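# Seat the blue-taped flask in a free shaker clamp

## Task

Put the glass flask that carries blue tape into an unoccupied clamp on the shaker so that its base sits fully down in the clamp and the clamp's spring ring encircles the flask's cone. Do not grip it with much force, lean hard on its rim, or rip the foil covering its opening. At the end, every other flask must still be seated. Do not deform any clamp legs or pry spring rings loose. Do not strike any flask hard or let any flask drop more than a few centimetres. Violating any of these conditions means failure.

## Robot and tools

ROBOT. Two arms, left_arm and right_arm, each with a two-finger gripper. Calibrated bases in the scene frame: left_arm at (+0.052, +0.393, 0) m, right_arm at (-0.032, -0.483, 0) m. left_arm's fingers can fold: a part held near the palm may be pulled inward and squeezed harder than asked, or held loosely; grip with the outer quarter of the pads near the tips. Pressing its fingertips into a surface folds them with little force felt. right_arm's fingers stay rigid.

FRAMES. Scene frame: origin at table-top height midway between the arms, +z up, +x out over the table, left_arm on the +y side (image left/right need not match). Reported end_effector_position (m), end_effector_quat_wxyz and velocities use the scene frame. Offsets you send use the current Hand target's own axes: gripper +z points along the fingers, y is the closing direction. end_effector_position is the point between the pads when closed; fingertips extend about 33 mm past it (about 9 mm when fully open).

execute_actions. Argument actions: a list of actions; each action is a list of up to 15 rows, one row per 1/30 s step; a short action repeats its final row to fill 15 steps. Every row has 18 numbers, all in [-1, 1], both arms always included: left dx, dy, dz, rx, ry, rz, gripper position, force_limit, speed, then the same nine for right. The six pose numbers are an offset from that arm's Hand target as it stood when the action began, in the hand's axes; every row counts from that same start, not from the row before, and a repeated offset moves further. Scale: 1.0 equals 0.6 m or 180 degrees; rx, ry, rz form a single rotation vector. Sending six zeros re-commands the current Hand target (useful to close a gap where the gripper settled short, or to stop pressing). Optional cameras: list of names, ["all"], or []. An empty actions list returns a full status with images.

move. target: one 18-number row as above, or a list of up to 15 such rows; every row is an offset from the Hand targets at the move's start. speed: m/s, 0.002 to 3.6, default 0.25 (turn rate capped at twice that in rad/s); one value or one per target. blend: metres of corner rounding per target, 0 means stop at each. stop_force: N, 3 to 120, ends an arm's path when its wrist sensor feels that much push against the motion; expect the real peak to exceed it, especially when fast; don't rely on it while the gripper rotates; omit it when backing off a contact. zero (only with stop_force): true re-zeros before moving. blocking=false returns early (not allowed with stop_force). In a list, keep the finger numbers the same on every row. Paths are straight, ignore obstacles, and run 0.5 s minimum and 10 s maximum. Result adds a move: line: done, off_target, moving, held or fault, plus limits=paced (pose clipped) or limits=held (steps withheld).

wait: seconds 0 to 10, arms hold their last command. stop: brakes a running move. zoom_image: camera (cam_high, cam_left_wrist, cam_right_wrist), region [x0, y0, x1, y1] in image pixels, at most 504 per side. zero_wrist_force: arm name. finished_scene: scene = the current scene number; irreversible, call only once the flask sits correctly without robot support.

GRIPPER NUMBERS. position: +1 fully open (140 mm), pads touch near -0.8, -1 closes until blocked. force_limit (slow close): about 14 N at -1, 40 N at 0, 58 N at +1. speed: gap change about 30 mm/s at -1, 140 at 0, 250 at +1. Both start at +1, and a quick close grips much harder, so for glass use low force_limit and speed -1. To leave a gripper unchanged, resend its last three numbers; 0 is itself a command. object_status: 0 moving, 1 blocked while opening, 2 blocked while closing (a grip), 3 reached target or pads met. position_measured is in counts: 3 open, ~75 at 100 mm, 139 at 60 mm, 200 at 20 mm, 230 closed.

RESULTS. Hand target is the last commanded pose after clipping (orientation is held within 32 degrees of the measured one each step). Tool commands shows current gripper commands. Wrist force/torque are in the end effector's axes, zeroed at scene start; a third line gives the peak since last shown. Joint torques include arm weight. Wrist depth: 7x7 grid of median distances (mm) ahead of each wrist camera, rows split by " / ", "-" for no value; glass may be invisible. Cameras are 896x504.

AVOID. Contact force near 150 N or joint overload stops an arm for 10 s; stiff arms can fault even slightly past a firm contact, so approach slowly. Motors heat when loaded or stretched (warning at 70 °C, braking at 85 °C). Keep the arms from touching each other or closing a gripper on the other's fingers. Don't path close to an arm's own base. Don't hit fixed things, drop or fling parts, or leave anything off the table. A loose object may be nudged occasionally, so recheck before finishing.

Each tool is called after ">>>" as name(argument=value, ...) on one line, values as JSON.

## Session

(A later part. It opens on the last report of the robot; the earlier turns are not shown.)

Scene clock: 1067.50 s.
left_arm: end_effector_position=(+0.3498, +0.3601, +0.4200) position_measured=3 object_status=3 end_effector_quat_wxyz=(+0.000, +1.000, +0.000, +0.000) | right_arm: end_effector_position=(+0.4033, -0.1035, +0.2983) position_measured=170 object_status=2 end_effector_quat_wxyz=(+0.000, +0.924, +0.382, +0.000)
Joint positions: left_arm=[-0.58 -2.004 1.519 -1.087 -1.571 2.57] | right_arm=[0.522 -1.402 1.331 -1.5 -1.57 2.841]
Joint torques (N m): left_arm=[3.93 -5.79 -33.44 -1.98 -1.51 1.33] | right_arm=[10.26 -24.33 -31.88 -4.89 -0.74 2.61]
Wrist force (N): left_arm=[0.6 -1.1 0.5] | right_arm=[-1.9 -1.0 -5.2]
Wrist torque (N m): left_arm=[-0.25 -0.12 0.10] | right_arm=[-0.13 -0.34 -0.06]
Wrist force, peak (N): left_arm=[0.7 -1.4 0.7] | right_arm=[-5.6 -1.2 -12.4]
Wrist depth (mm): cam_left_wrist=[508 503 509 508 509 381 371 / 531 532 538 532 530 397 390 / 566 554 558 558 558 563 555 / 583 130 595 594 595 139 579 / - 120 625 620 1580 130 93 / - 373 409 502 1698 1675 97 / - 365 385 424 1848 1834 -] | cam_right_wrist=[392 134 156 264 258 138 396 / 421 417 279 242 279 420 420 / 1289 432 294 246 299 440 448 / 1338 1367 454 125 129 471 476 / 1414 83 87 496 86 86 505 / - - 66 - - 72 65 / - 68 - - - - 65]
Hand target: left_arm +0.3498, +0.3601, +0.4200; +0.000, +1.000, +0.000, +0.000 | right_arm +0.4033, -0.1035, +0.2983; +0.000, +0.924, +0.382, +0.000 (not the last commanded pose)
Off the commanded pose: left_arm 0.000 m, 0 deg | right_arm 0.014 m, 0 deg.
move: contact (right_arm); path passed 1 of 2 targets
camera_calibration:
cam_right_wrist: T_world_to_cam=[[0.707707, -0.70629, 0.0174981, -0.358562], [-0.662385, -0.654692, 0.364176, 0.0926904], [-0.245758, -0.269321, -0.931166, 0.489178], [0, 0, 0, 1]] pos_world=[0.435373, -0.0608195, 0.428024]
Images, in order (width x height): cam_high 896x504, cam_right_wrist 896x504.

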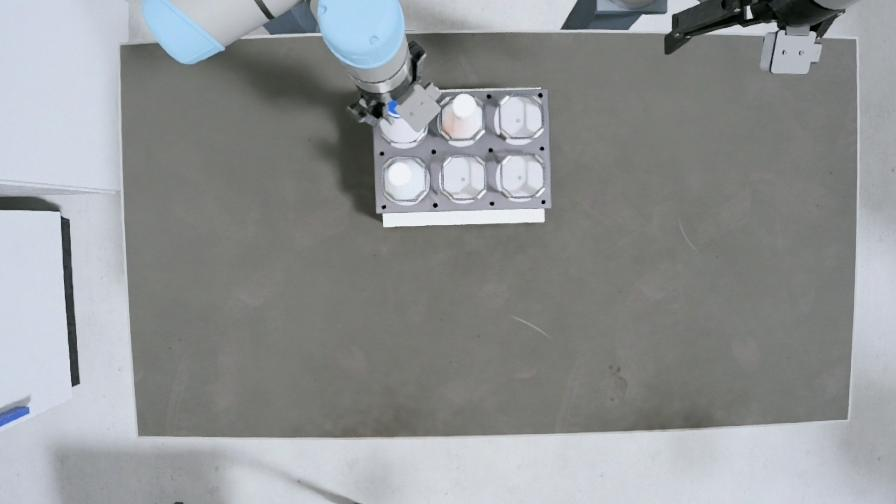

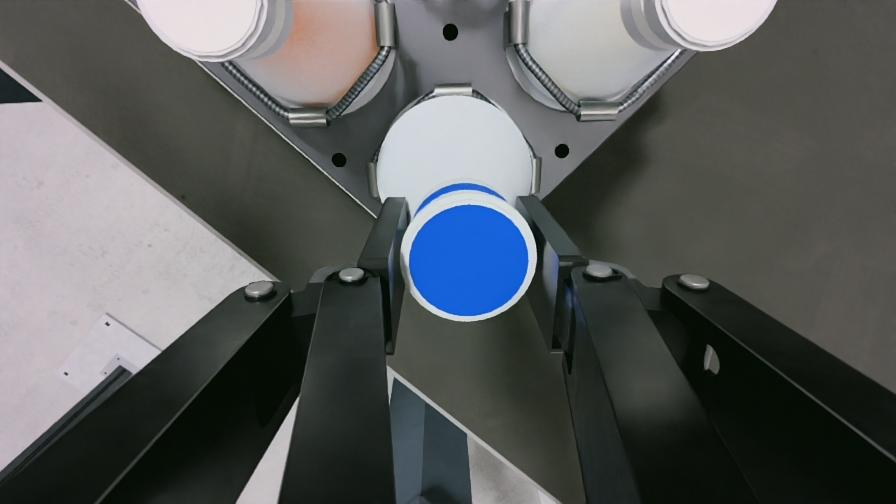

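>>> move(target=[0,0,0,0,0,0,1,-1,-1,-0.0025,0,-0.0117,0,0,0,-1,-0.05,-1], speed=0.03)

>>> move(target=[0,0,0,0,0,0,1,-1,-1,0,0,0.06,0,0,0,-1,-0.05,-1], speed=0.01, stop_force=20, cameras=["cam_right_wrist","cam_high"])

>>> zoom_image(camera="cam_right_wrist", region=[300, 0, 620, 240])

Scene clock: 1106.80 s.
left_arm: end_effector_position=(+0.3498, +0.3601, +0.4200) position_measured=3 object_status=3 end_effector_quat_wxyz=(+0.000, +1.000, +0.000, +0.000) | right_arm: end_effector_position=(+0.4023, -0.1046, +0.3054) position_measured=170 object_status=2 end_effector_quat_wxyz=(+0.000, +0.924, +0.382, +0.000)
Joint positions: left_arm=[-0.58 -2.004 1.519 -1.087 -1.571 2.57] | right_arm=[0.521 -1.405 1.316 -1.482 -1.57 2.84]
Joint torques (N m): left_arm=[4.01 -4.89 -33.85 -1.95 -1.52 1.2] | right_arm=[-13.01 -38.04 -22.76 -4.68 -0.71 -2.3]
Wrist force (N): left_arm=[0.5 -1.1 0.7] | right_arm=[0.9 -0.8 1.1]
Wrist torque (N m): left_arm=[-0.24 -0.10 0.10] | right_arm=[-0.18 -0.35 0.00]
Wrist force, peak (N): left_arm=[0.6 -1.5 0.7] | right_arm=[-1.8 -1.0 -5.7]
Wrist depth (mm): cam_left_wrist=[509 509 500 503 511 382 373 / 537 530 539 538 534 396 387 / 560 563 567 563 563 571 566 / - 130 1687 591 593 139 587 / - 119 630 616 1611 130 93 / - 387 409 503 1698 1709 97 / - 384 386 421 1795 1834 -] | cam_right_wrist=[392 142 159 272 262 275 410 / 422 419 289 242 286 425 427 / 1283 443 440 244 445 453 457 / 1352 1375 458 125 123 471 484 / 1430 83 87 133 86 86 513 / - - 66 546 - 72 65 / - 68 - 721 - - 65]
Hand target: left_arm +0.3498, +0.3601, +0.4200; +0.000, +1.000, +0.000, +0.000 | right_arm +0.4023, -0.1046, +0.3053; +0.000, +0.924, +0.382, +0.000
Off the commanded pose: left_arm 0.000 m, 0 deg | right_arm 0.000 m, 0 deg.
move: done

Scene clock: 1108.50 s.
left_arm: end_effector_position=(+0.3498, +0.3601, +0.4200) position_measured=3 object_status=3 end_effector_quat_wxyz=(+0.000, +1.000, +0.000, +0.000) | right_arm: end_effector_position=(+0.4023, -0.1046, +0.2963) position_measured=170 object_status=2 end_effector_quat_wxyz=(+0.000, +0.924, +0.382, +0.000)
Joint positions: left_arm=[-0.58 -2.004 1.519 -1.087 -1.571 2.57] | right_arm=[0.521 -1.406 1.341 -1.506 -1.57 2.84]
Joint torques (N m): left_arm=[4.23 -4.74 -33.71 -1.99 -1.51 1.28] | right_arm=[-10.76 -21.7 -31.33 -2.39 -1.03 -0.59]
Wrist force (N): left_arm=[0.6 -1.3 0.6] | right_arm=[-2.6 0.2 -10.9]
Wrist torque (N m): left_arm=[-0.29 -0.13 0.10] | right_arm=[-0.16 -0.31 -0.01]
Wrist force, peak (N): left_arm=[0.7 -1.3 0.6] | right_arm=[-5.7 1.2 -21.6]
Wrist depth (mm): cam_left_wrist=[507 499 502 511 510 384 372 / 532 555 534 534 525 396 387 / 567 570 561 560 567 566 563 / 590 130 1580 587 591 139 590 / - 120 628 617 1571 130 93 / - 386 407 503 1675 1721 98 / - 387 385 422 1848 1721 -] | cam_right_wrist=[391 134 222 263 252 137 397 / 409 408 276 242 279 422 424 / 1289 433 430 244 429 447 446 / 1345 1382 136 125 129 467 438 / 1414 83 87 133 86 86 - / - - 66 510 - 72 65 / - 68 - - - - 65]
Hand target: left_arm +0.3498, +0.3601, +0.4200; +0.000, +1.000, +0.000, +0.000 | right_arm +0.4023, -0.1045, +0.2963; +0.000, +0.924, +0.382, +0.000 (not the last commanded pose)
Off the commanded pose: left_arm 0.000 m, 0 deg | right_arm 0.027 m, 0 deg.
move: contact (right_arm)
camera_calibration:
cam_right_wrist: T_world_to_cam=[[0.70772, -0.706275, 0.0175646, -0.358632], [-0.662447, -0.654751, 0.363958, 0.0921165], [-0.245554, -0.269216, -0.93125, 0.486821], [0, 0, 0, 1]] pos_world=[0.434374, -0.0619192, 0.426124]
Images, in order (width x height): cam_high 896x504, cam_right_wrist 896x504.

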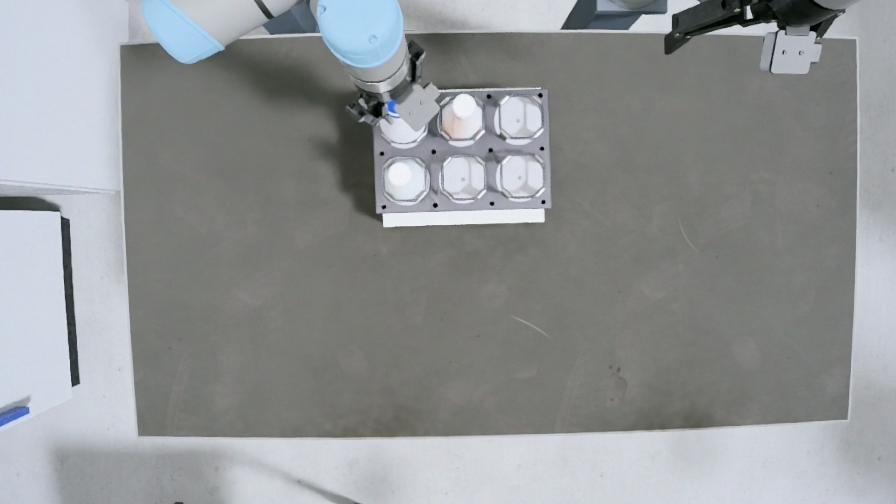

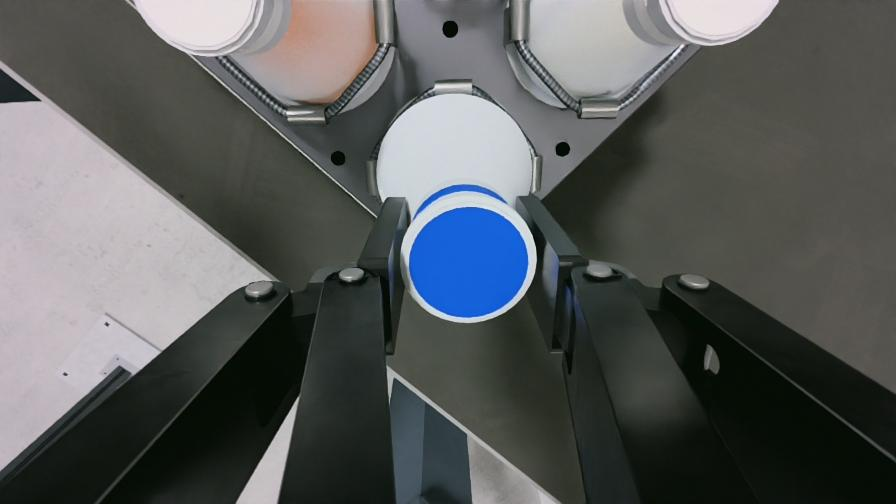

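Scaled by 1.575 from the camera's 896x504 image, which has a finer 1280x720 frame.

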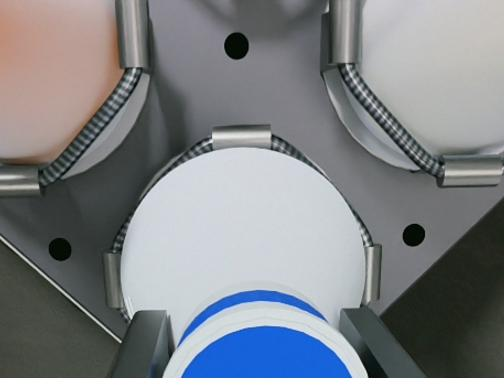

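>>> move(target=[0,0,0,0,0,0,1,-1,-1,0,0,0.048,0,0,0,-1,-0.05,-1], speed=0.01, stop_force=36, zero=false, cameras=["cam_right_wrist","cam_high"])

>>> zoom_image(camera="cam_right_wrist", region=[300, 0, 620, 240])

Scene clock: 1145.77 s.
left_arm: end_effector_position=(+0.3498, +0.3601, +0.4200) position_measured=3 object_status=3 end_effector_quat_wxyz=(+0.000, +1.000, +0.000, +0.000) | right_arm: end_effector_position=(+0.4022, -0.1046, +0.2893) position_measured=170 object_status=2 end_effector_quat_wxyz=(+0.000, +0.924, +0.382, +0.000)
Joint positions: left_arm=[-0.58 -2.004 1.519 -1.087 -1.571 2.57] | right_arm=[0.521 -1.407 1.36 -1.524 -1.57 2.84]
Joint torques (N m): left_arm=[3.48 -4.23 -33.9 -2 -1.44 1.32] | right_arm=[-9.18 -21.27 -28.39 -0.03 -0.73 -0.17]
Wrist force (N): left_arm=[0.8 -1.1 0.7] | right_arm=[5.0 1.9 -11.8]
Wrist torque (N m): left_arm=[-0.24 -0.16 0.10] | right_arm=[-0.29 -0.32 -0.02]
Wrist force, peak (N): left_arm=[0.7 -1.5 0.7] | right_arm=[10.7 -0.1 -35.3]
Wrist depth (mm): cam_left_wrist=[504 505 507 500 511 380 372 / 530 534 532 534 - 395 382 / 558 550 563 560 558 562 417 / 590 130 593 591 598 139 - / - 119 627 620 1601 130 93 / - 388 409 501 1709 1733 97 / - 382 387 422 1848 1808 -] | cam_right_wrist=[382 128 - 256 248 132 393 / 402 406 274 240 270 412 414 / 1257 424 423 245 422 434 437 / 1316 1352 440 124 129 469 466 / 1375 83 87 133 86 86 489 / - - 66 508 - 72 65 / - 68 - 741 - - 65]
Hand target: left_arm +0.3498, +0.3601, +0.4200; +0.000, +1.000, +0.000, +0.000 | right_arm +0.4022, -0.1046, +0.2893; +0.000, +0.924, +0.382, +0.000 (not the last commanded pose)
Off the commanded pose: left_arm 0.000 m, 0 deg | right_arm 0.022 m, 0 deg.
move: contact (right_arm)
camera_calibration:
cam_right_wrist: T_world_to_cam=[[0.70769, -0.706308, 0.0174334, -0.35837], [-0.66236, -0.654665, 0.364271, 0.0944696], [-0.245875, -0.269338, -0.93113, 0.480265], [0, 0, 0, 1]] pos_world=[0.434273, -0.0619196, 0.419024]
Images, in order (width x height): cam_high 896x504, cam_right_wrist 896x504.

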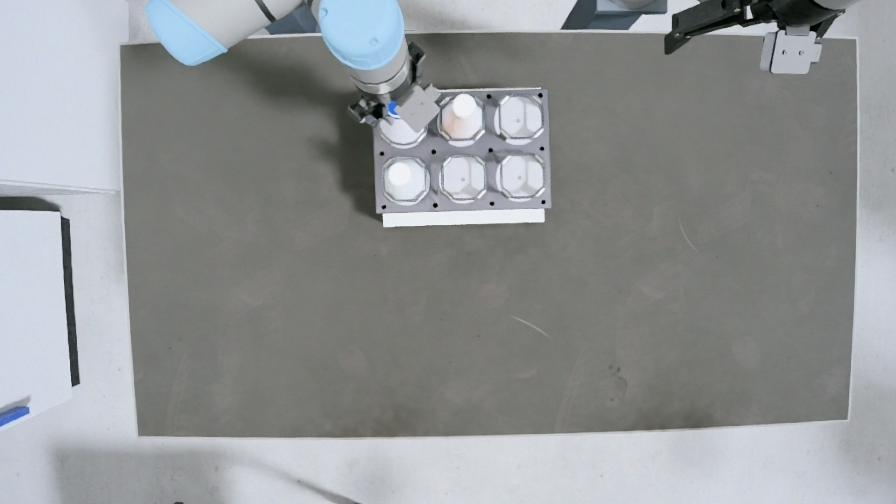

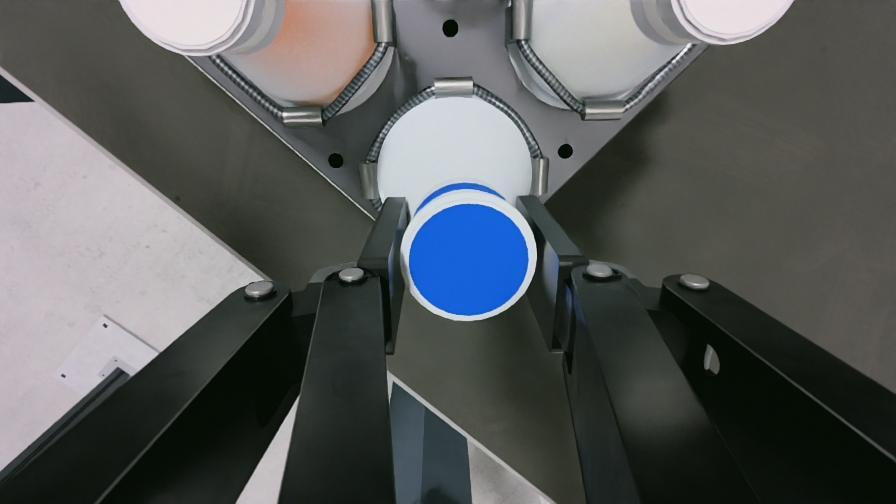

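Scaled by 1.575 from the camera's 896x504 image, which has a finer 1280x720 frame.

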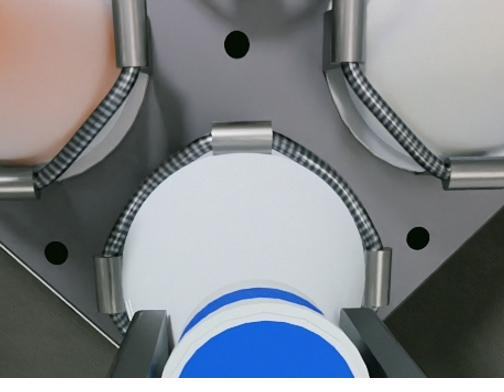

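>>> move(target=[0,0,0,0,0,0,1,-1,-1,0.0017,0,0.0333,0,0,0,-1,-0.05,-1], speed=0.01, stop_force=40, zero=false, cameras=["cam_right_wrist","cam_high"])

>>> zoom_image(camera="cam_right_wrist", region=[300, 0, 620, 240])

Scene clock: 1167.10 s.
left_arm: end_effector_position=(+0.3498, +0.3601, +0.4200) position_measured=3 object_status=3 end_effector_quat_wxyz=(+0.000, +1.000, +0.000, +0.000) | right_arm: end_effector_position=(+0.4030, -0.1038, +0.2693) position_measured=170 object_status=2 end_effector_quat_wxyz=(+0.000, +0.924, +0.382, +0.000)
Joint positions: left_arm=[-0.58 -2.004 1.519 -1.087 -1.571 2.57] | right_arm=[0.521 -1.406 1.409 -1.575 -1.57 2.841]
Joint torques (N m): left_arm=[3.2 -2.43 -33.7 -2.03 -1.55 1.29] | right_arm=[10.47 -33.76 -37.12 -1.52 0.51 2.2]
Wrist force (N): left_arm=[0.7 -1.2 0.6] | right_arm=[1.1 -0.7 1.0]
Wrist torque (N m): left_arm=[-0.26 -0.13 0.10] | right_arm=[-0.18 -0.44 -0.01]
Wrist force, peak (N): left_arm=[0.9 -1.2 0.7] | right_arm=[14.8 -0.9 -32.7]
Wrist depth (mm): cam_left_wrist=[507 517 508 511 506 380 372 / 531 532 532 537 534 396 380 / 565 549 563 558 562 565 560 / 589 130 595 - 600 139 600 / - 119 630 620 1664 122 93 / - 387 408 527 1709 1733 97 / - 386 387 420 1861 1848 -] | cam_right_wrist=[363 112 213 238 230 139 372 / 380 392 252 242 246 391 396 / 1232 407 263 245 265 415 417 / 1303 1276 422 125 129 442 442 / 1382 83 87 462 86 86 470 / - - 66 493 - 72 65 / - 68 - 787 - - 65]
Hand target: left_arm +0.3498, +0.3601, +0.4200; +0.000, +1.000, +0.000, +0.000 | right_arm +0.4030, -0.1038, +0.2693; +0.000, +0.924, +0.382, +0.000
Off the commanded pose: left_arm 0.000 m, 0 deg | right_arm 0.000 m, 0 deg.
move: done
camera_calibration:
cam_right_wrist: T_world_to_cam=[[0.70769, -0.706308, 0.0174319, -0.358022], [-0.662368, -0.654674, 0.364238, 0.102825], [-0.245852, -0.269314, -0.931143, 0.462052], [0, 0, 0, 1]] pos_world=[0.435073, -0.0611195, 0.399024]
Images, in order (width x height): cam_high 896x504, cam_right_wrist 896x504.

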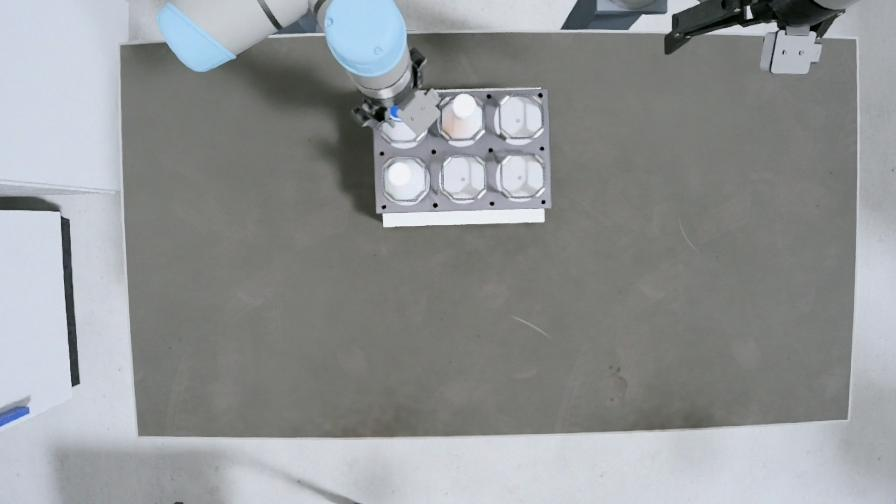

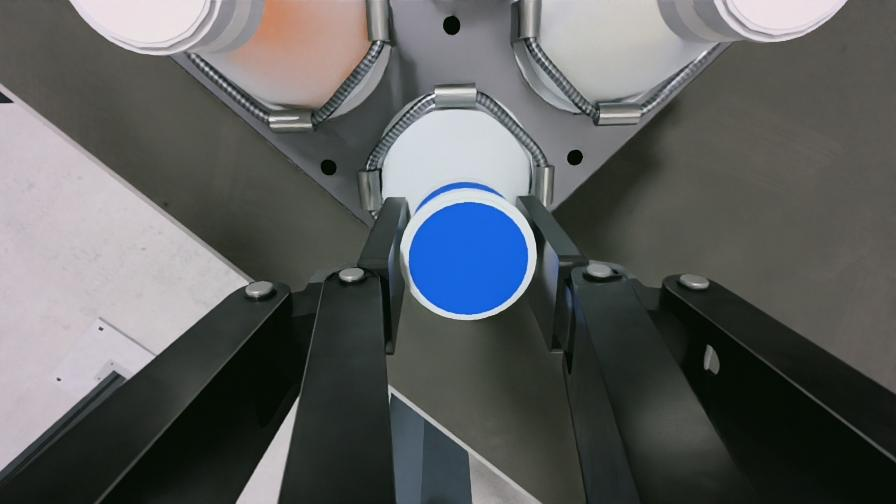

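Scaled by 1.575 from the camera's 896x504 image, which has a finer 1280x720 frame.

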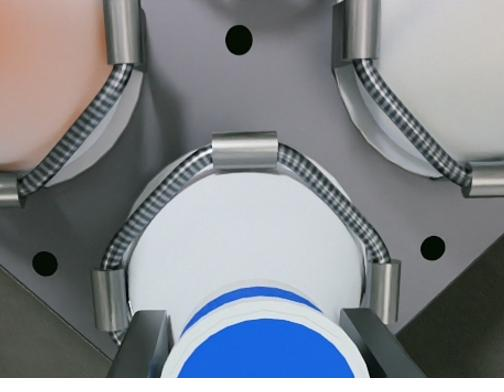

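>>> move(target=[0,0,0,0,0,0,1,-1,-1,0,0,0.02,0,0,0,-1,-0.05,-1], speed=0.008, stop_force=10, zero=true, cameras=["cam_right_wrist"])

>>> zoom_image(camera="cam_right_wrist", region=[300, 0, 620, 240])

Scene clock: 1175.83 s.
left_arm: end_effector_position=(+0.3498, +0.3601, +0.4200) position_measured=3 object_status=3 end_effector_quat_wxyz=(+0.000, +1.000, +0.000, +0.000) | right_arm: end_effector_position=(+0.4030, -0.1038, +0.2644) position_measured=170 object_status=2 end_effector_quat_wxyz=(+0.000, +0.924, +0.382, +0.000)
Joint positions: left_arm=[-0.58 -2.004 1.519 -1.087 -1.571 2.57] | right_arm=[0.521 -1.406 1.422 -1.587 -1.57 2.841]
Joint torques (N m): left_arm=[2.87 -2.16 -33.6 -2.12 -1.57 1.34] | right_arm=[3.98 -33.74 -33.3 -1.57 0.93 1.46]
Wrist force (N): left_arm=[0.6 -1.2 0.6] | right_arm=[-1.6 -0.3 -6.5]
Wrist torque (N m): left_arm=[-0.26 -0.11 0.10] | right_arm=[-0.10 -0.37 -0.01]
Wrist force, peak (N): left_arm=[0.8 -1.3 0.7] | right_arm=[-5.2 -0.5 -17.3]
Wrist depth (mm): cam_left_wrist=[508 499 509 509 494 384 371 / 536 535 529 525 537 396 388 / 546 574 565 563 561 565 566 / - 130 594 593 597 139 590 / - 120 474 620 1571 130 93 / - 387 409 486 1687 1698 97 / - 386 385 425 1782 1795 -] | cam_right_wrist=[359 126 215 234 224 132 369 / 378 375 247 242 241 386 391 / 1232 398 258 245 261 407 410 / 1310 1296 417 125 129 434 437 / 1398 83 87 131 86 86 457 / - - 66 491 - 72 65 / - 68 - - - - 65]
Hand target: left_arm +0.3498, +0.3601, +0.4200; +0.000, +1.000, +0.000, +0.000 | right_arm +0.4030, -0.1038, +0.2644; +0.000, +0.924, +0.382, +0.000 (not the last commanded pose)
Off the commanded pose: left_arm 0.000 m, 0 deg | right_arm 0.007 m, 0 deg.
move: contact (right_arm)
camera_calibration:
cam_right_wrist: T_world_to_cam=[[0.707642, -0.706356, 0.0174575, -0.357928], [-0.662452, -0.654659, 0.364114, 0.104697], [-0.245765, -0.269227, -0.931191, 0.457476], [0, 0, 0, 1]] pos_world=[0.435073, -0.0611193, 0.394124]
Images, in order (width x height): cam_right_wrist 896x504.

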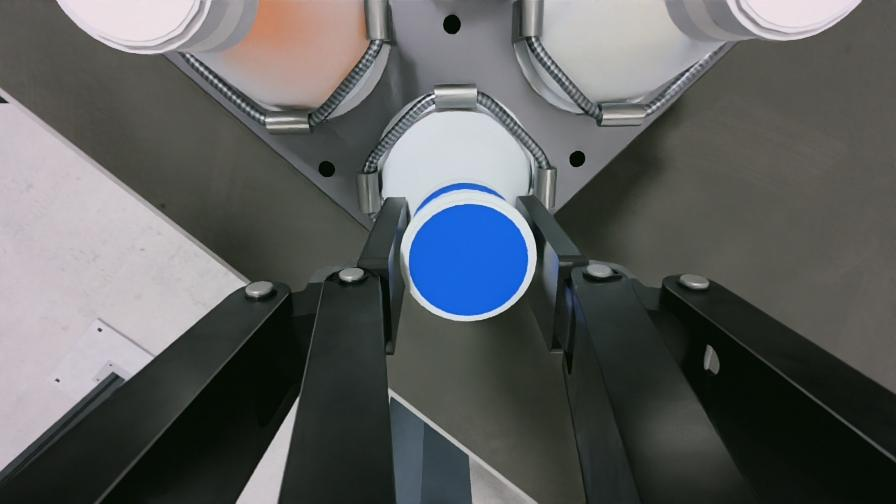

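Scaled by 1.575 from the camera's 896x504 image, which has a finer 1280x720 frame.

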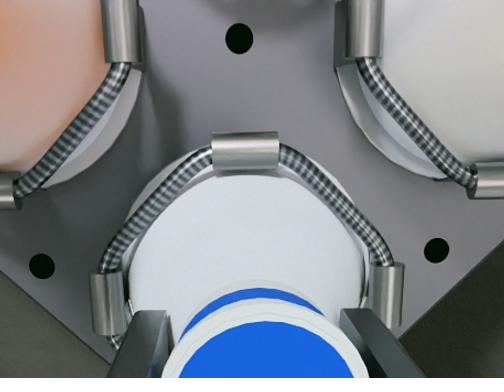

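>>> move(target=[[0,0,0,0,0,0,1,-1,-1,0,0,0,0,0,0,-0.1,-0.05,-1],[0,0,0,0,0,0,1,-1,-1,0,0,-0.17,0,0,0,-0.1,-0.05,-1]], speed=[0.05,0.1], cameras=["cam_right_wrist","cam_high"])

>>> zoom_image(camera="cam_right_wrist", region=[250, 0, 670, 300])

Scene clock: 1187.47 s.
left_arm: end_effector_position=(+0.3498, +0.3601, +0.4200) position_measured=3 object_status=3 end_effector_quat_wxyz=(+0.000, +1.000, +0.000, +0.000) | right_arm: end_effector_position=(+0.4030, -0.1039, +0.3663) position_measured=141 object_status=3 end_effector_quat_wxyz=(+0.000, +0.924, +0.382, +0.000)
Joint positions: left_arm=[-0.58 -2.004 1.519 -1.087 -1.571 2.57] | right_arm=[0.521 -1.376 1.124 -1.319 -1.57 2.841]
Joint torques (N m): left_arm=[3.25 -1.19 -34.03 -2.08 -1.52 1.32] | right_arm=[-9.98 -43.34 -32.06 -2.48 -0.4 -0.64]
Wrist force (N): left_arm=[0.7 -1.4 0.8] | right_arm=[1.2 -0.8 0.0]
Wrist torque (N m): left_arm=[-0.30 -0.15 0.10] | right_arm=[-0.18 -0.41 -0.02]
Wrist force, peak (N): left_arm=[0.7 -1.4 0.8] | right_arm=[-1.8 -0.6 -7.2]
Wrist depth (mm): cam_left_wrist=[521 505 511 506 519 381 371 / - 531 535 534 528 396 389 / 572 560 - 546 - 565 563 / 591 130 593 555 600 139 589 / - 119 622 616 1590 130 93 / - 386 408 503 1687 1709 97 / - 385 385 422 1918 1821 -] | cam_right_wrist=[462 458 199 324 203 460 455 / 1244 478 342 338 352 485 484 / 1352 1303 506 224 511 527 517 / 1406 1430 123 543 144 546 542 / 1481 88 93 571 125 86 571 / - 70 70 613 - 66 68 / - 69 - 754 - - 69]
Hand target: left_arm +0.3498, +0.3601, +0.4200; +0.000, +1.000, +0.000, +0.000 | right_arm +0.4029, -0.1039, +0.3664; +0.000, +0.924, +0.382, +0.000
Off the commanded pose: left_arm 0.000 m, 0 deg | right_arm 0.000 m, 0 deg.
move: done
camera_calibration:
cam_right_wrist: T_world_to_cam=[[0.707719, -0.706281, 0.0173414, -0.359749], [-0.662335, -0.654742, 0.364178, 0.0674399], [-0.245858, -0.269222, -0.931168, 0.552367], [0, 0, 0, 1]] pos_world=[0.435073, -0.0612192, 0.496024]
Images, in order (width x height): cam_high 896x504, cam_right_wrist 896x504.

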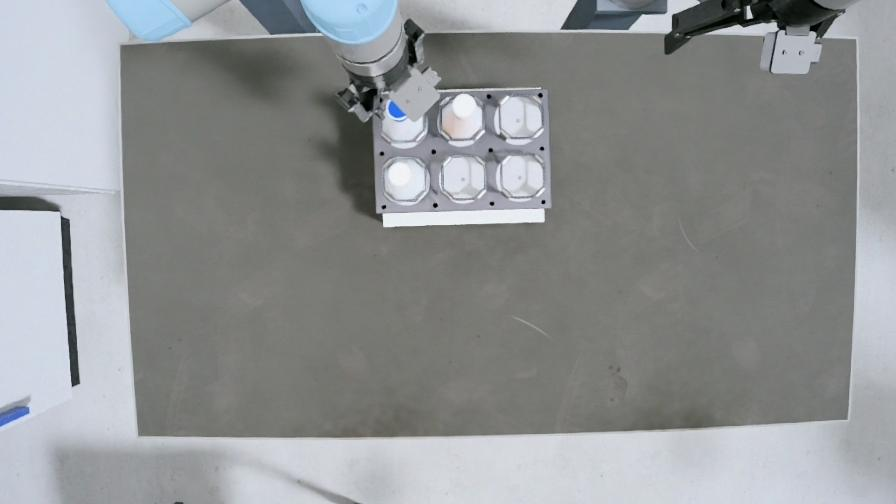

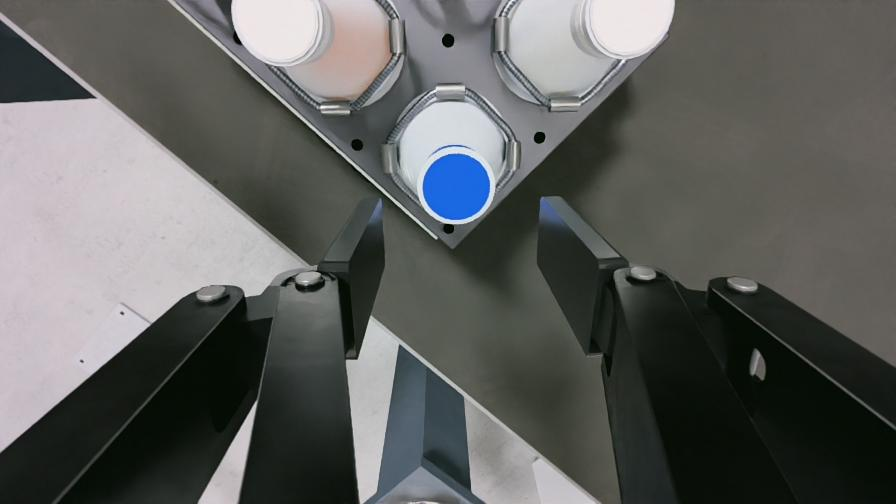

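Scaled by 1.200 from the camera's 896x504 image, which has a finer 1280x720 frame.

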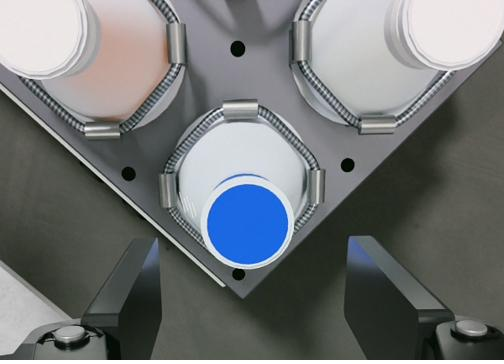

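>>> move(target=[0,0,0,0,0,0,1,-1,-1,0.05,0,-0.15,0,0,0,-0.1,-0.05,-1], speed=0.2, cameras=["cam_right_wrist"])

>>> zoom_image(camera="cam_right_wrist", region=[250, 0, 650, 225])

Scene clock: 1217.93 s.
left_arm: end_effector_position=(+0.3498, +0.3601, +0.4200) position_measured=3 object_status=3 end_effector_quat_wxyz=(+0.000, +1.000, +0.000, +0.000) | right_arm: end_effector_position=(+0.4241, -0.0827, +0.4564) position_measured=141 object_status=3 end_effector_quat_wxyz=(+0.000, +0.924, +0.382, +0.000)
Joint positions: left_arm=[-0.58 -2.004 1.519 -1.087 -1.571 2.57] | right_arm=[0.536 -1.178 0.605 -0.999 -1.57 2.856]
Joint torques (N m): left_arm=[2.47 -0.43 -34.57 -2.08 -1.56 1.29] | right_arm=[-0.97 -35.7 -33.69 -1.66 -1.85 -0.52]
Wrist force (N): left_arm=[0.7 -1.2 0.6] | right_arm=[1.0 -0.8 -0.2]
Wrist torque (N m): left_arm=[-0.25 -0.13 0.10] | right_arm=[-0.19 -0.39 -0.03]
Wrist force, peak (N): left_arm=[0.8 -1.4 0.6] | right_arm=[1.4 -0.9 -2.5]
Wrist depth (mm): cam_left_wrist=[506 515 506 509 507 380 375 / 542 529 530 531 537 396 388 / 582 561 563 562 560 438 566 / 586 130 591 591 593 139 587 / - 119 628 619 1580 130 93 / - 386 408 503 1687 1721 97 / - 387 386 421 1675 1795 -] | cam_right_wrist=[528 527 399 406 431 544 560 / 1345 552 419 433 448 569 573 / 1430 1455 594 442 573 630 611 / 1508 1526 123 636 134 617 653 / 1605 88 93 671 125 86 672 / - 70 70 1508 - 66 68 / - 69 - 763 - - 69]
Hand target: left_arm +0.3498, +0.3601, +0.4200; +0.000, +1.000, +0.000, +0.000 | right_arm +0.4242, -0.0828, +0.4564; +0.000, +0.924, +0.382, +0.000
Off the commanded pose: left_arm 0.000 m, 0 deg | right_arm 0.000 m, 0 deg.
move: done
camera_calibration:
cam_right_wrist: T_world_to_cam=[[0.707721, -0.706273, 0.0175654, -0.361406], [-0.662437, -0.654742, 0.363991, 0.0626035], [-0.245576, -0.26924, -0.931237, 0.647165], [0, 0, 0, 1]] pos_world=[0.456174, -0.0400193, 0.586224]
Images, in order (width x height): cam_right_wrist 896x504.

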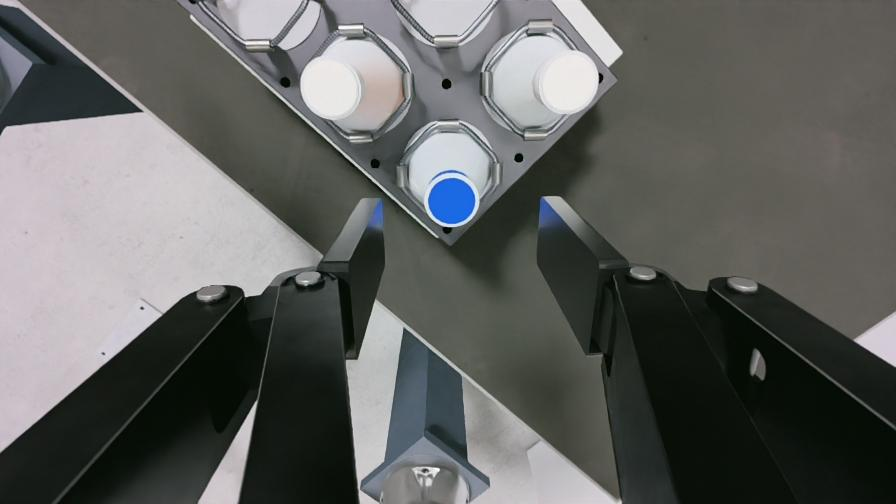

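Scaled by 1.260 from the camera's 896x504 image, which has a finer 1280x720 frame.

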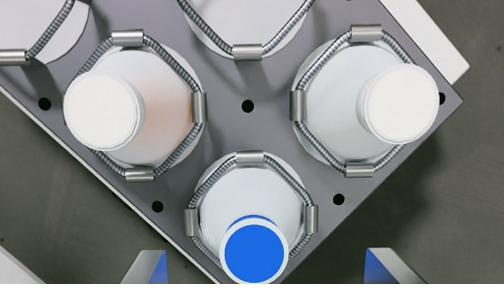

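>>> move(target=[0,0,0,0,0,0,1,-1,-1,-0.215,0.0024,0.06,0,0,0,-0.1,-0.05,-1], speed=0.2, cameras=["cam_right_wrist","cam_high"])

>>> zoom_image(camera="cam_right_wrist", region=[300, 0, 600, 170])

>>> zoom_image(camera="cam_high", region=[360, 70, 570, 240])

Scene clock: 1275.80 s.
left_arm: end_effector_position=(+0.3498, +0.3601, +0.4200) position_measured=3 object_status=3 end_effector_quat_wxyz=(+0.000, +1.000, +0.000, +0.000) | right_arm: end_effector_position=(+0.3340, -0.1749, +0.4204) position_measured=141 object_status=3 end_effector_quat_wxyz=(+0.000, +0.924, +0.382, +0.000)
Joint positions: left_arm=[-0.58 -2.004 1.519 -1.087 -1.571 2.57] | right_arm=[0.455 -1.582 1.206 -1.195 -1.57 2.774]
Joint torques (N m): left_arm=[1.96 0.72 -33.78 -2.06 -1.61 1.31] | right_arm=[12.58 -32.32 -20.88 -2.02 0.13 2.56]
Wrist force (N): left_arm=[0.6 -1.4 0.6] | right_arm=[1.0 -1.1 -0.5]
Wrist torque (N m): left_arm=[-0.30 -0.11 0.10] | right_arm=[-0.22 -0.38 -0.03]
Wrist force, peak (N): left_arm=[0.8 -1.3 0.7] | right_arm=[3.6 -0.9 -0.8]
Wrist depth (mm): cam_left_wrist=[501 502 512 528 516 378 371 / - 539 530 538 535 395 378 / 558 557 566 562 556 563 570 / 584 130 593 591 620 139 589 / - 119 630 620 1590 130 93 / - 387 407 502 1687 1709 97 / - 386 387 420 2060 1821 -] | cam_right_wrist=[1220 503 498 361 513 508 501 / 1338 1316 524 529 535 547 539 / 1390 1367 569 563 565 579 565 / 1508 1508 123 630 134 601 607 / 1508 88 93 1857 110 86 627 / - 70 70 838 - 66 69 / - 69 - 648 - - 69]
Hand target: left_arm +0.3498, +0.3601, +0.4200; +0.000, +1.000, +0.000, +0.000 | right_arm +0.3339, -0.1749, +0.4204; +0.000, +0.924, +0.382, +0.000
Off the commanded pose: left_arm 0.000 m, 0 deg | right_arm 0.000 m, 0 deg.
move: done
camera_calibration:
cam_right_wrist: T_world_to_cam=[[0.707625, -0.706374, 0.0173914, -0.362006], [-0.662468, -0.654677, 0.364053, -0.0443234], [-0.245772, -0.269134, -0.931216, 0.56667], [0, 0, 0, 1]] pos_world=[0.366073, -0.132219, 0.550124]
Images, in order (width x height): cam_high 896x504, cam_right_wrist 896x504.

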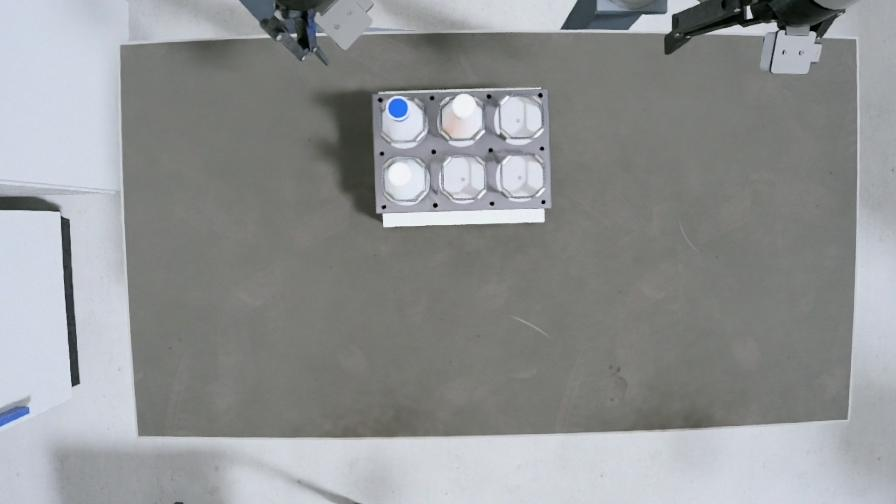

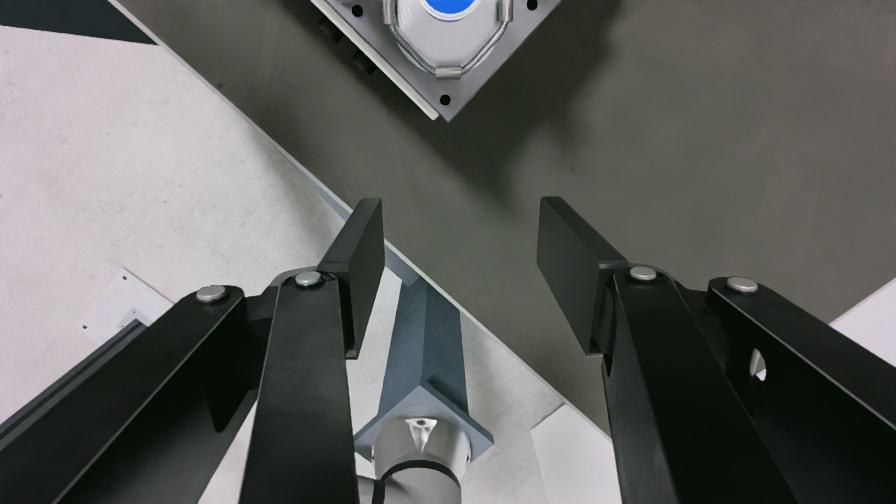

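Scaled by 1.680 from the camera's 896x504 image, which has a finer 1280x720 frame.

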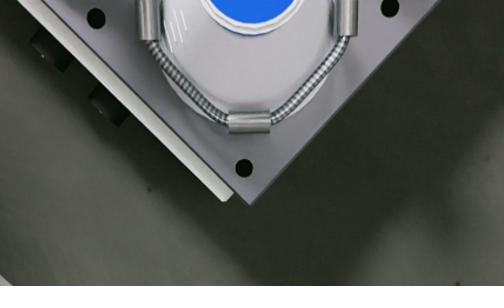

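Scaled by 2.400 from the camera's 896x504 image, which has a finer 1280x720 frame.

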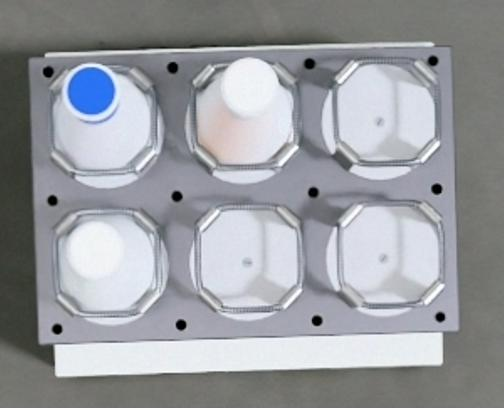

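>>> finished_scene(scene=1)

The scene is finished: the task was done.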